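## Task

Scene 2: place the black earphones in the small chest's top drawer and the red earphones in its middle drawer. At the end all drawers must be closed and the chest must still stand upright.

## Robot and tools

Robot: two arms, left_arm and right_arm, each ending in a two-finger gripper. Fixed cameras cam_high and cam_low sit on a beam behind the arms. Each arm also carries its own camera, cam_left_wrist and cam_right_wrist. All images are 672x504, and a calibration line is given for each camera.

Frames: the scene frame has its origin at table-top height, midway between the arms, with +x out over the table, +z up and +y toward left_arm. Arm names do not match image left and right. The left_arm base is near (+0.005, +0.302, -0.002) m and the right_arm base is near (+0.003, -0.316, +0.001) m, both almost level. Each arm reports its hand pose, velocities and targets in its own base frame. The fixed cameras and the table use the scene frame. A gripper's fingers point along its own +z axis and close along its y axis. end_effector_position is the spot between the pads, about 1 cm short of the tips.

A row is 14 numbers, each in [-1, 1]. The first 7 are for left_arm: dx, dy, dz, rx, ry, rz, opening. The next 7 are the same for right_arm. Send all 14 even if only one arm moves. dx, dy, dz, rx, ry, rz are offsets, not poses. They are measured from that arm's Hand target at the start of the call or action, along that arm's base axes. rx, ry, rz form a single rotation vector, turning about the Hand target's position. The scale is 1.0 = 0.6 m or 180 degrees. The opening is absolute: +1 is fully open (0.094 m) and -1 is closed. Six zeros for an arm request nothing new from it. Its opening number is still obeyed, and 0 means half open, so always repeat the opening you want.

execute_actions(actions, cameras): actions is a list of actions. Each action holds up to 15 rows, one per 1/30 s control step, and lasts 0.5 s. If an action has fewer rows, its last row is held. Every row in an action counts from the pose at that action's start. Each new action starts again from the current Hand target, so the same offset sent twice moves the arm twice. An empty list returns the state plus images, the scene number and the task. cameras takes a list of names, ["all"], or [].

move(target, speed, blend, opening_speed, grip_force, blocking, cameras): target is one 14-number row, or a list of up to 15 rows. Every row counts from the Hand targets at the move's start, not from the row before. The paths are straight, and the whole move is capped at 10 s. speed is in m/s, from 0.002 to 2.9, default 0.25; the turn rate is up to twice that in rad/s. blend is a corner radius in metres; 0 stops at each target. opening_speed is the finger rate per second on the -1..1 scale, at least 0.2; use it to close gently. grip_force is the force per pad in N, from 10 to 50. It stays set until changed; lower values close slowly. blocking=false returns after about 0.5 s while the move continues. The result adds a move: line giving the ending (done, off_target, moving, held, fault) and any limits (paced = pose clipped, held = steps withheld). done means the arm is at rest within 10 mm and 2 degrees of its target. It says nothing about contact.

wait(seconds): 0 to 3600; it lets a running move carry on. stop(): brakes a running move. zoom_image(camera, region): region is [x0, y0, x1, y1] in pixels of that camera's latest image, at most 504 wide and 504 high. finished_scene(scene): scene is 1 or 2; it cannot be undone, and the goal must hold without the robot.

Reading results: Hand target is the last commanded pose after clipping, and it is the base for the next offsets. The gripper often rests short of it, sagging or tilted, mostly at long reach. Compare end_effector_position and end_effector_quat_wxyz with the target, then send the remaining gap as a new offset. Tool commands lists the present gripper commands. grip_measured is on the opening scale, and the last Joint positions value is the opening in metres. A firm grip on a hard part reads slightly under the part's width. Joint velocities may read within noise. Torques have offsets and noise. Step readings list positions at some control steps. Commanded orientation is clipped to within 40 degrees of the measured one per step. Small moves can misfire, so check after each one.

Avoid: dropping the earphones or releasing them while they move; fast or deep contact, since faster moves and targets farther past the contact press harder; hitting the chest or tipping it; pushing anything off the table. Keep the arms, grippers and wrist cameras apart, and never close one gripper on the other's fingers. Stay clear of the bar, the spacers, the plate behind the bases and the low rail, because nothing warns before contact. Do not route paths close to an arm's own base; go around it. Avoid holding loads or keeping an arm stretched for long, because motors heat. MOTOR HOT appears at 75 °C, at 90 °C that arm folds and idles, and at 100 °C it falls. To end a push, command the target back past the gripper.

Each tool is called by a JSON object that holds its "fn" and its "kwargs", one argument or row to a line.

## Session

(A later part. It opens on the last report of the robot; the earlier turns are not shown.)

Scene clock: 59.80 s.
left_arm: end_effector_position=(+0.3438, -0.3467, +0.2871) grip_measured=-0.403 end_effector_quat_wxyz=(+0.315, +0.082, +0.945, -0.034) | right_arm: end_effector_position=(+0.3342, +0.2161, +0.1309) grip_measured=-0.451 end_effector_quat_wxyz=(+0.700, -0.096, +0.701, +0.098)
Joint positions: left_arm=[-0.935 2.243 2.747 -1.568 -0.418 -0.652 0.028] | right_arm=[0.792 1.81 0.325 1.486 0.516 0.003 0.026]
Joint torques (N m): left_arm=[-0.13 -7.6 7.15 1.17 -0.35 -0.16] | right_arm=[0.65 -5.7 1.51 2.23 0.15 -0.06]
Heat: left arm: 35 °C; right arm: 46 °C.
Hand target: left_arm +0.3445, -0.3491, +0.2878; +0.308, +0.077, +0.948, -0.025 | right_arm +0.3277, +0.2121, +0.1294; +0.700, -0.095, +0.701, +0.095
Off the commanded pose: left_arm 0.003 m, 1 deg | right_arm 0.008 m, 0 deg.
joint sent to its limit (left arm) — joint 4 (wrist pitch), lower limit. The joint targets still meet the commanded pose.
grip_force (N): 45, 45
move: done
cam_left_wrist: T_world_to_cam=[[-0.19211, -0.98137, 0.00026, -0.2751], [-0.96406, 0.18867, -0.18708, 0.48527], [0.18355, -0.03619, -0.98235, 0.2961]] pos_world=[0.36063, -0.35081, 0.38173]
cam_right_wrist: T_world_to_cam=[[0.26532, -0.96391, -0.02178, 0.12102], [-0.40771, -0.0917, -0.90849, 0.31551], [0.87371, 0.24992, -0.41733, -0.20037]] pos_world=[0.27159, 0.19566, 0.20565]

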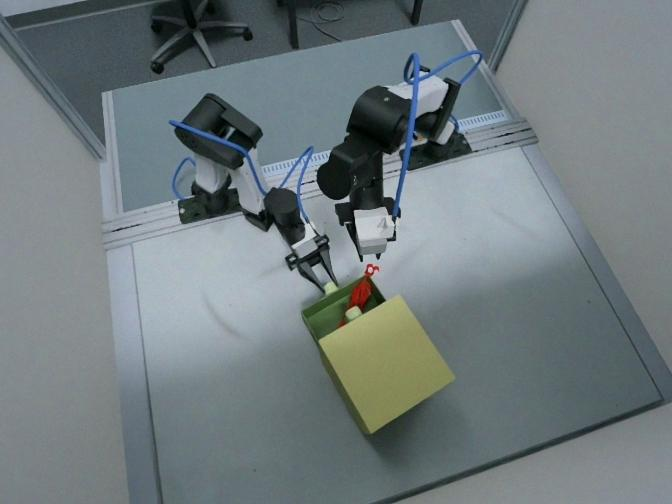

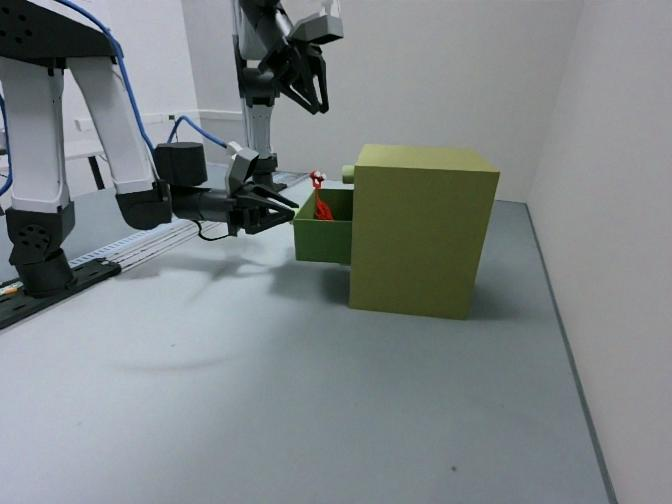

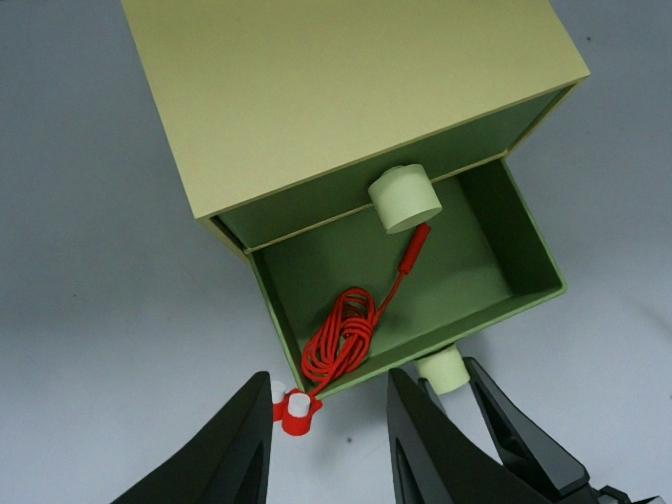

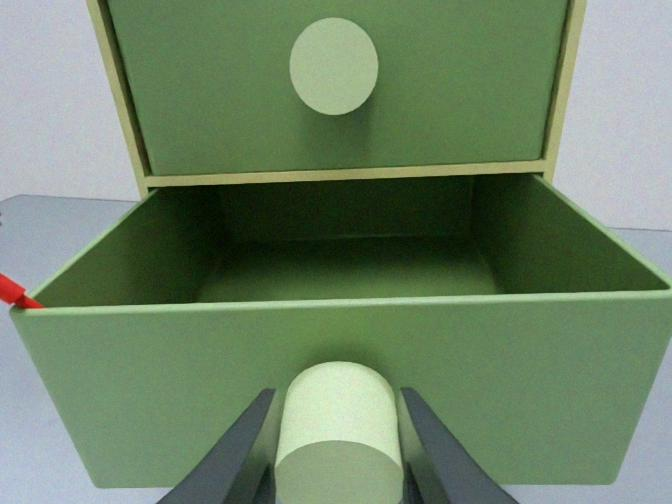

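{"fn": "move", "kwargs": {
  "target": [
    [-0.024,0.0385,-0.121,0,0,0,0,0,0,0,0,0,0,0.2],
    [-0.024,0.0385,-0.121,0,0,0,0,-0.12,-0.034,0,0,0,0,0.2]
  ],
  "speed": [0.2,0.2],
  "cameras": ["all"]
}}

Scene clock: 65.83 s.
left_arm: end_effector_position=(+0.3297, -0.3276, +0.1991) grip_measured=-0.003 end_effector_quat_wxyz=(+0.291, +0.079, +0.953, -0.010) | right_arm: end_effector_position=(+0.2573, +0.1928, +0.1085) grip_measured=+0.198 end_effector_quat_wxyz=(+0.675, -0.124, +0.724, +0.070)
Joint positions: left_arm=[-0.935 1.94 1.904 -1.105 -0.418 -0.676 0.047] | right_arm=[1.017 1.662 0.067 1.489 0.741 0.005 0.056]
Joint torques (N m): left_arm=[0.35 -11.19 5.05 1.37 -0.3 0.02] | right_arm=[0.32 -4.94 2.52 2.75 0.18 0.03]
Heat: left arm: 35 °C; right arm: 47 °C.
Hand target: left_arm +0.3301, -0.3260, +0.2152; +0.308, +0.077, +0.948, -0.025 | right_arm +0.2557, +0.1917, +0.1295; +0.700, -0.095, +0.701, +0.095
Off the commanded pose: left_arm 0.016 m, 3 deg | right_arm 0.021 m, 6 deg.
joint sent to its limit (right arm) — joint 4 (wrist pitch), upper limit. The joint targets still meet the commanded pose.
grip_force (N): 45, 45
move: off_target (left_arm, right_arm)
cam_left_wrist: T_world_to_cam=[[-0.17312, -0.98418, -0.0378, -0.2587], [-0.97538, 0.17664, -0.13204, 0.4405], [0.13663, 0.01401, -0.99052, 0.24646]] pos_world=[0.3512, -0.33587, 0.29251]
cam_right_wrist: T_world_to_cam=[[0.26676, -0.96251, 0.04907, 0.11004], [-0.45789, -0.17137, -0.87234, 0.286], [0.84804, 0.21024, -0.48644, -0.11494]] pos_world=[0.19908, 0.17909, 0.18818]

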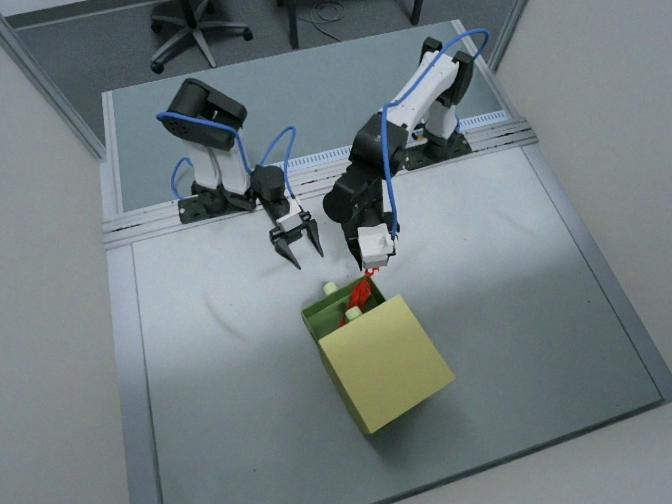

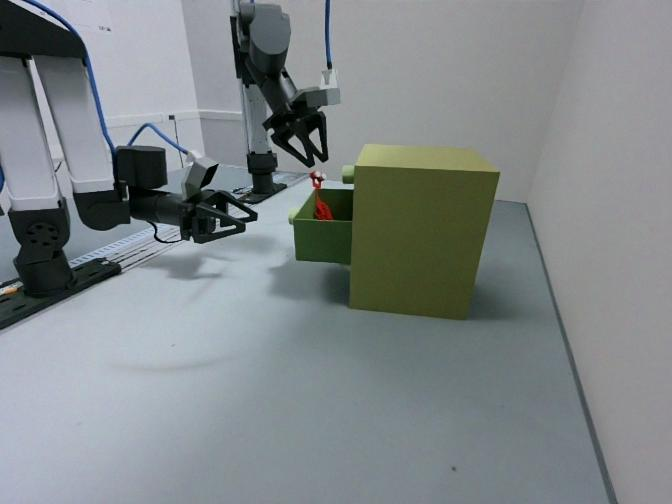

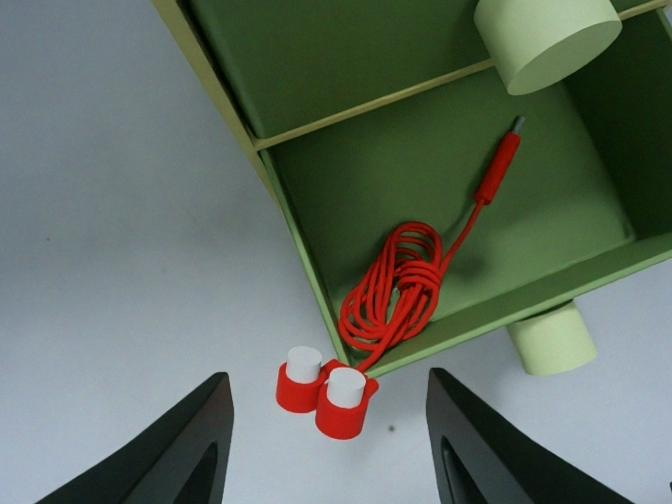

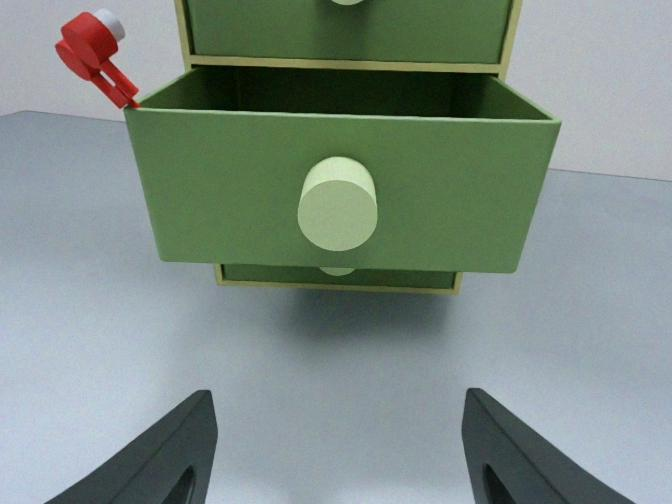

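{"fn": "move", "kwargs": {
  "target": [
    [0.0017,0.005,-0.035,0,0,0,0,0,0,0,0,0,0,0.2],
    [0.0017,0.005,-0.035,0,0,0,-1,0,0,0,0,0,0,0.2],
    [0.0017,0.005,-0.014,0,0,0,-1,0,0,0,0,0,0,0.2],
    [0.079,-0.1805,-0.014,0,0,0,-1,0,0,0,0,0,0,0.2]
  ],
  "speed": [0.1,0.1,0.1,0.1],
  "blend": [0,0,0.008,0],
  "cameras": ["cam_low","cam_left_wrist","cam_right_wrist"]
}}

Scene clock: 72.43 s.
left_arm: end_effector_position=(+0.3752, -0.4327, +0.2043) grip_measured=-0.764 end_effector_quat_wxyz=(+0.329, +0.087, +0.939, -0.057) | right_arm: end_effector_position=(+0.2573, +0.1926, +0.1085) grip_measured=+0.198 end_effector_quat_wxyz=(+0.675, -0.124, +0.724, +0.069)
Joint positions: left_arm=[-0.982 2.513 2.832 -1.343 -0.426 -0.676 0.011] | right_arm=[1.017 1.662 0.067 1.489 0.742 0.005 0.056]
Joint torques (N m): left_arm=[0.03 -9.61 8.03 1.28 -0.43 -0.08] | right_arm=[0.32 -4.97 2.55 2.74 0.15 0.01]
Heat: left arm: 37 °C; right arm: 49 °C.
Hand target: left_arm +0.3775, -0.4343, +0.2069; +0.308, +0.077, +0.948, -0.026 | right_arm +0.2557, +0.1917, +0.1295; +0.700, -0.095, +0.701, +0.095
Off the commanded pose: left_arm 0.004 m, 5 deg | right_arm 0.021 m, 6 deg.
elbow stopped short (left arm): the move would have taken joint 3 (elbow) straighter than the controller allows.
joint sent to its limit (right arm) — joint 4 (wrist pitch), upper limit. The joint targets still meet the commanded pose.
grip_force (N): 45, 45
move: off_target (left_arm); blend cut to 0.0064 m at target 3; target 2's new opening was sent with left_arm's hand 0.016 m and 3 deg from that target
cam_left_wrist: T_world_to_cam=[[-0.21629, -0.97559, 0.03783, -0.34955], [-0.95402, 0.20296, -0.22056, 0.52557], [0.2075, -0.0838, -0.97464, 0.17474]] pos_world=[0.38954, -0.43305, 0.29945]
cam_right_wrist: T_world_to_cam=[[0.266, -0.96272, 0.04915, 0.11021], [-0.45792, -0.17106, -0.87238, 0.28596], [0.84826, 0.20954, -0.48635, -0.11488]] pos_world=[0.19908, 0.17909, 0.18818]

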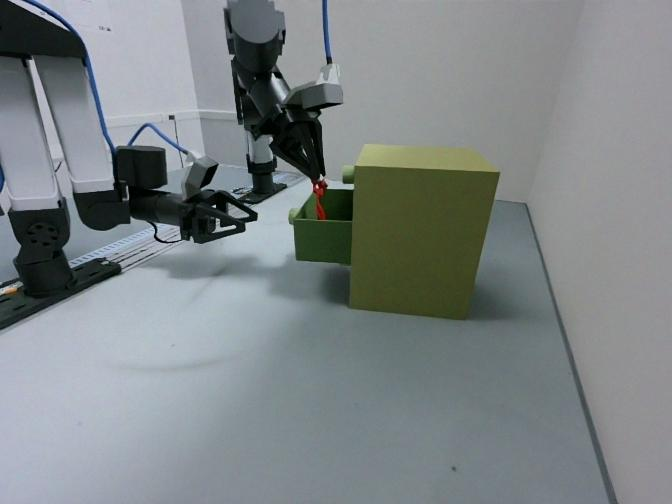

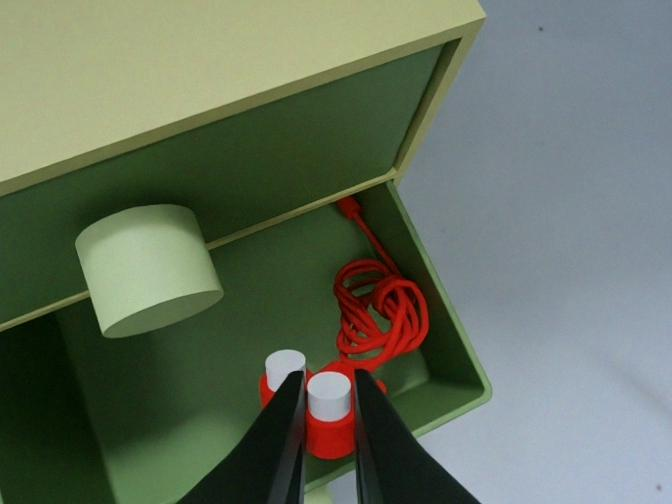

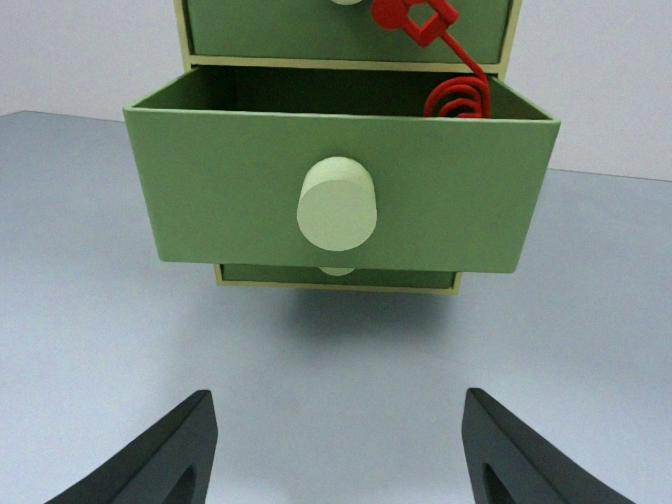

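{"fn": "move", "kwargs": {
  "target": [
    [0.0133,0.002,-0.127,0,0,0,-1,0,0,0,0,0,0,0.2],
    [0.0133,0.002,-0.127,0,0,0,-0.4,0,0,0,0,0,0,0.2],
    [-0.03,0.01,0.11,0,0,0,-0.4,0,0,0,0,0,0,0.2]
  ],
  "speed": [0.1,0.1,0.2],
  "cameras": ["all"]
}}

Scene clock: 77.17 s.
left_arm: end_effector_position=(+0.3641, -0.4322, +0.2377) grip_measured=-0.403 end_effector_quat_wxyz=(+0.354, +0.097, +0.928, -0.068) | right_arm: end_effector_position=(+0.2573, +0.1926, +0.1085) grip_measured=+0.198 end_effector_quat_wxyz=(+0.675, -0.124, +0.724, +0.069)
Joint positions: left_arm=[-1.006 2.456 2.837 -1.349 -0.455 -0.655 0.028] | right_arm=[1.017 1.662 0.067 1.489 0.742 0.005 0.056]
Joint torques (N m): left_arm=[-0.09 -14.11 7.62 1.32 -0.28 0.02] | right_arm=[0.36 -4.98 2.52 2.75 0.16 0.01]
Heat: left arm: 38 °C; right arm: 51 °C.
Hand target: left_arm +0.3595, -0.4283, +0.2728; +0.308, +0.077, +0.948, -0.025 | right_arm +0.2557, +0.1917, +0.1295; +0.700, -0.095, +0.701, +0.095
Off the commanded pose: left_arm 0.036 m, 8 deg | right_arm 0.021 m, 6 deg.
elbow stopped short (left arm): the move would have taken joint 3 (elbow) straighter than the controller allows.
joint sent to its limit (right arm) — joint 4 (wrist pitch), upper limit. The joint targets still meet the commanded pose.
grip_force (N): 45, 45
move: off_target (left_arm)
cam_left_wrist: T_world_to_cam=[[-0.24176, -0.9693, 0.04487, -0.34243], [-0.93555, 0.22057, -0.27587, 0.53635], [0.2575, -0.10867, -0.96015, 0.17719]] pos_world=[0.37337, -0.43096, 0.33346]
cam_right_wrist: T_world_to_cam=[[0.266, -0.96272, 0.04915, 0.11021], [-0.45792, -0.17106, -0.87238, 0.28596], [0.84826, 0.20954, -0.48635, -0.11488]] pos_world=[0.19908, 0.17909, 0.18818]

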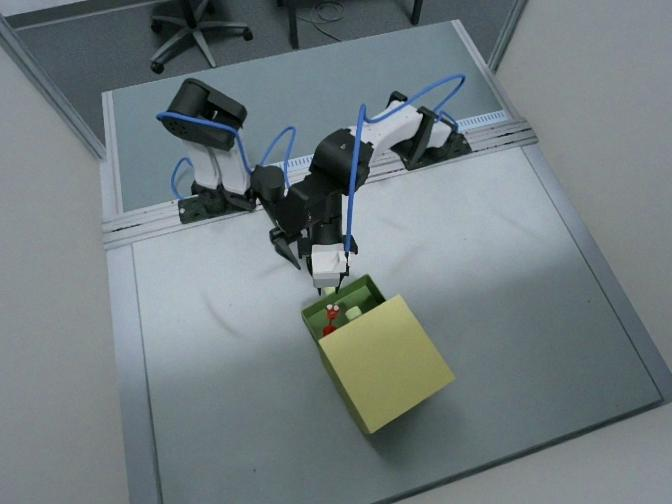

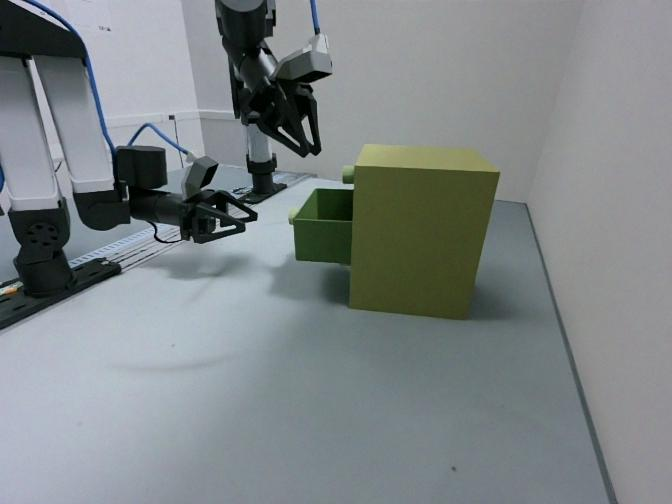

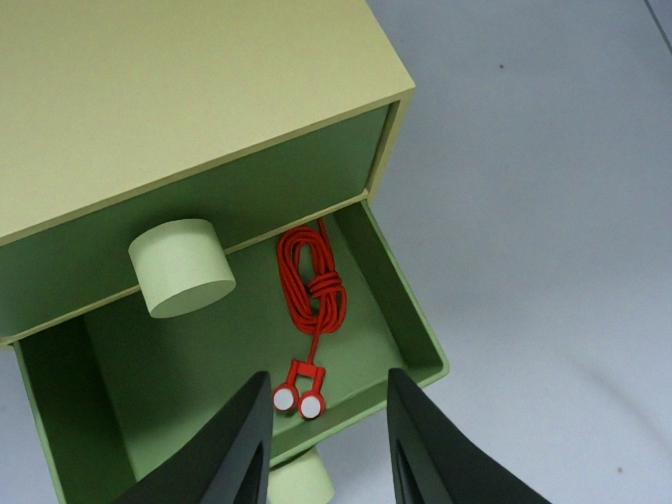

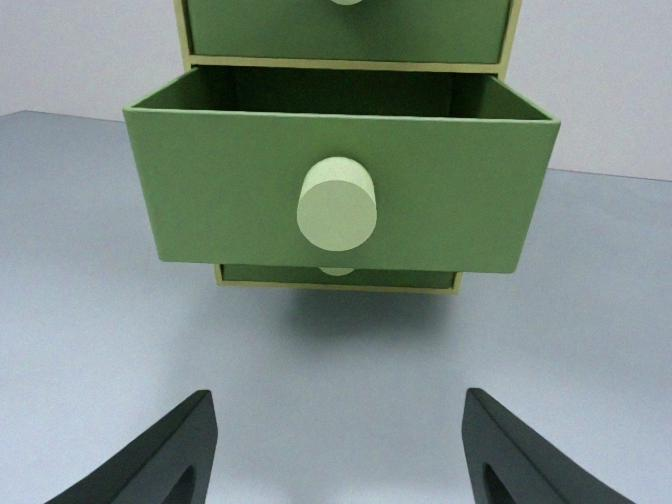

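{"fn": "move", "kwargs": {
  "target": [
    [-0.183,0.383,0.04,0,0,0,-0.4,0,0,0,0,0,0,0.2],
    [-0.183,0.383,0.04,0,0,0,-0.4,0.1225,0.036,0,0,0,0,0.2],
    [-0.183,0.383,0.04,0,0,0,-0.4,0.1225,0.036,0,0,0,0,-0.75],
    [-0.183,0.383,0.04,0,0,0,-0.4,0.291,0.082,0,0,0,0,-0.75]
  ],
  "speed": [0.3,0.2,0.1,0.1],
  "cameras": ["cam_high","cam_low","cam_right_wrist"]
}}

Scene clock: 84.20 s.
left_arm: end_effector_position=(+0.2496, -0.1998, +0.2917) grip_measured=-0.403 end_effector_quat_wxyz=(+0.299, +0.079, +0.951, -0.012) | right_arm: end_effector_position=(+0.4201, +0.2375, +0.1322) grip_measured=-0.482 end_effector_quat_wxyz=(+0.701, -0.091, +0.701, +0.093)
Joint positions: left_arm=[-0.894 1.451 1.729 -1.385 -0.409 -0.63 0.028] | right_arm=[0.653 1.984 0.656 1.33 0.392 0.002 0.024]
Joint torques (N m): left_arm=[1.01 -5.91 4.45 1.43 -0.14 0.03] | right_arm=[-1.57 -5.18 7.95 1.99 -0.26 -0.05]
Heat: left arm: 38 °C; right arm: 51 °C.
Hand target: left_arm +0.2497, -0.1985, +0.2968; +0.308, +0.077, +0.948, -0.025 | right_arm +0.4303, +0.2409, +0.1295; +0.701, -0.095, +0.701, +0.095
Off the commanded pose: left_arm 0.005 m, 2 deg | right_arm 0.011 m, 1 deg.
grip_force (N): 45, 45
move: off_target (right_arm)
cam_right_wrist: T_world_to_cam=[[0.25135, -0.96765, -0.02162, 0.12563], [-0.40771, -0.08559, -0.90909, 0.35232], [0.87784, 0.23732, -0.41603, -0.27921]] pos_world=[0.35717, 0.21799, 0.20685]

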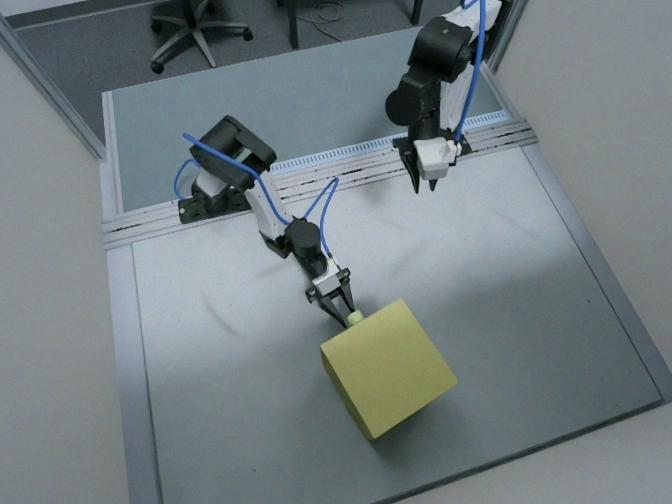

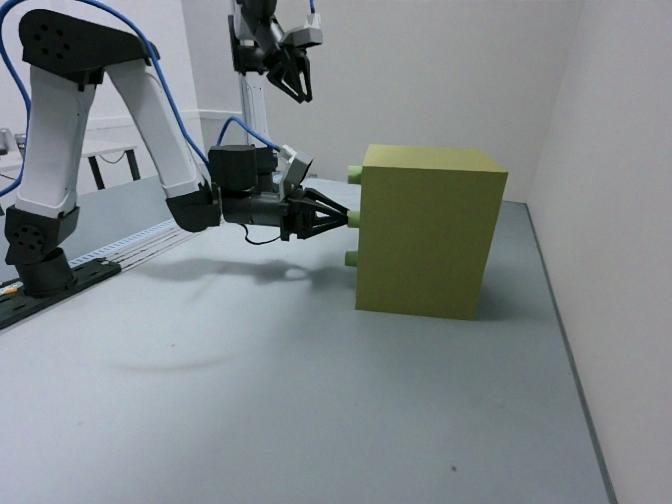

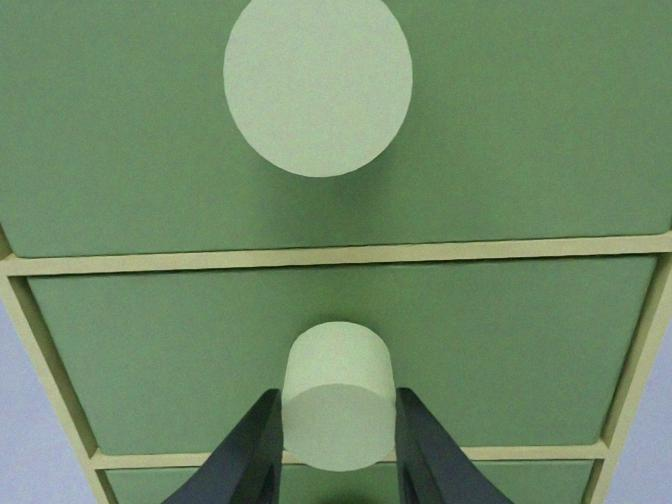

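{"fn": "move", "kwargs": {
  "target": [
    [0,0,0,0,0,0,-0.4,-0.017,-0.006,0,0,0,0,-0.75],
    [0,0,0,0,0,0,-0.4,-0.017,-0.006,0,0,0,0,0.2],
    [0,0,0,0,0,0,-0.4,-0.22,-0.063,0.05,0,0,0,0.2]
  ],
  "speed": [0.1,0.1,0.2],
  "cameras": ["cam_high","cam_low","cam_right_wrist"]
}}

Scene clock: 87.50 s.
left_arm: end_effector_position=(+0.2496, -0.1998, +0.2917) grip_measured=-0.403 end_effector_quat_wxyz=(+0.299, +0.079, +0.951, -0.012) | right_arm: end_effector_position=(+0.3009, +0.2053, +0.1562) grip_measured=+0.198 end_effector_quat_wxyz=(+0.698, -0.098, +0.703, +0.096)
Joint positions: left_arm=[-0.894 1.451 1.729 -1.385 -0.409 -0.63 0.028] | right_arm=[0.869 1.526 0.231 1.287 0.593 0.002 0.056]
Joint torques (N m): left_arm=[0.96 -5.91 4.48 1.43 -0.11 0.01] | right_arm=[0.32 -5.38 4.18 1.96 0.11 -0.06]
Heat: left arm: 37 °C; right arm: 51 °C.
Hand target: left_arm +0.2497, -0.1985, +0.2968; +0.308, +0.077, +0.948, -0.025 | right_arm +0.2983, +0.2031, +0.1593; +0.700, -0.095, +0.701, +0.095
Off the commanded pose: left_arm 0.005 m, 2 deg | right_arm 0.005 m, 0 deg.
grip_force (N): 45, 45
move: done
cam_right_wrist: T_world_to_cam=[[0.26591, -0.96385, -0.01671, 0.11897], [-0.41193, -0.09794, -0.90594, 0.32608], [0.87156, 0.24778, -0.42308, -0.15606]] pos_world=[0.2387, 0.18527, 0.23137]

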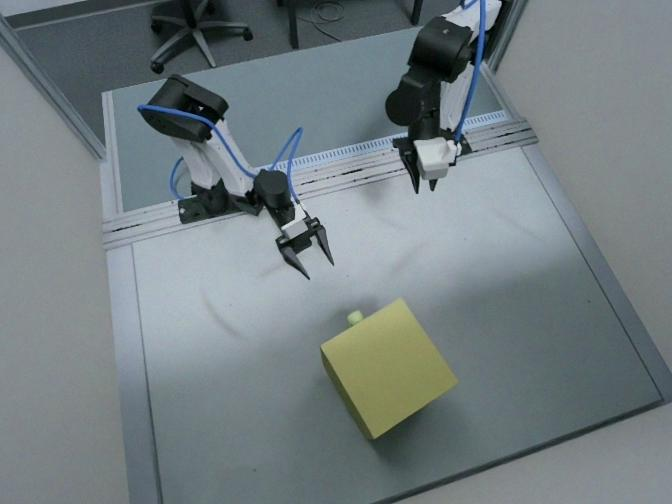

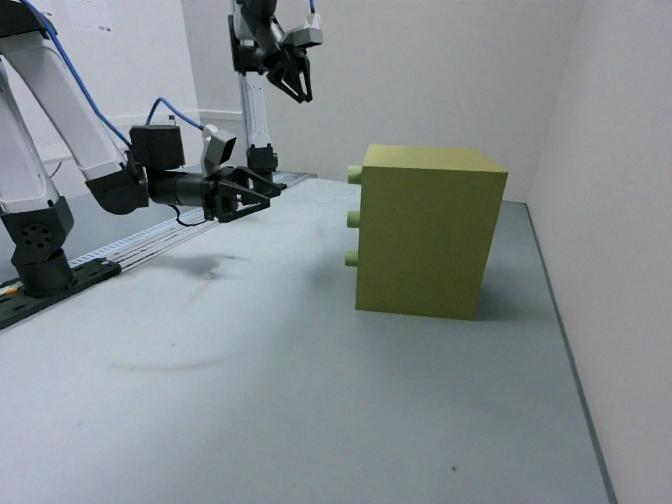

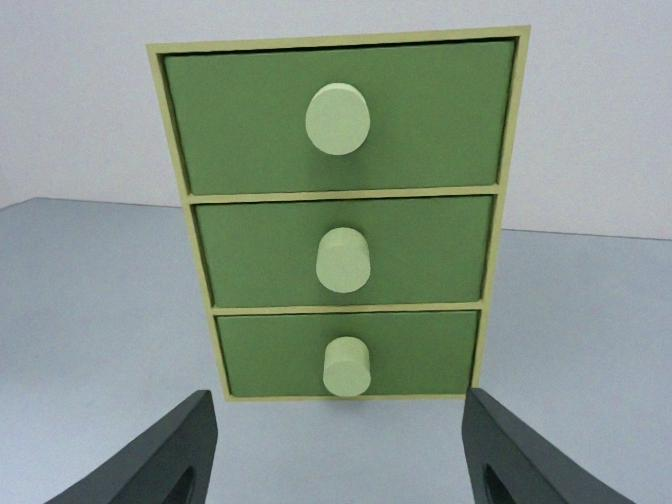

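All drawers are shut.

{"fn": "finished_scene", "kwargs": {
  "scene": 2
}}

The scene is finished: the task was done.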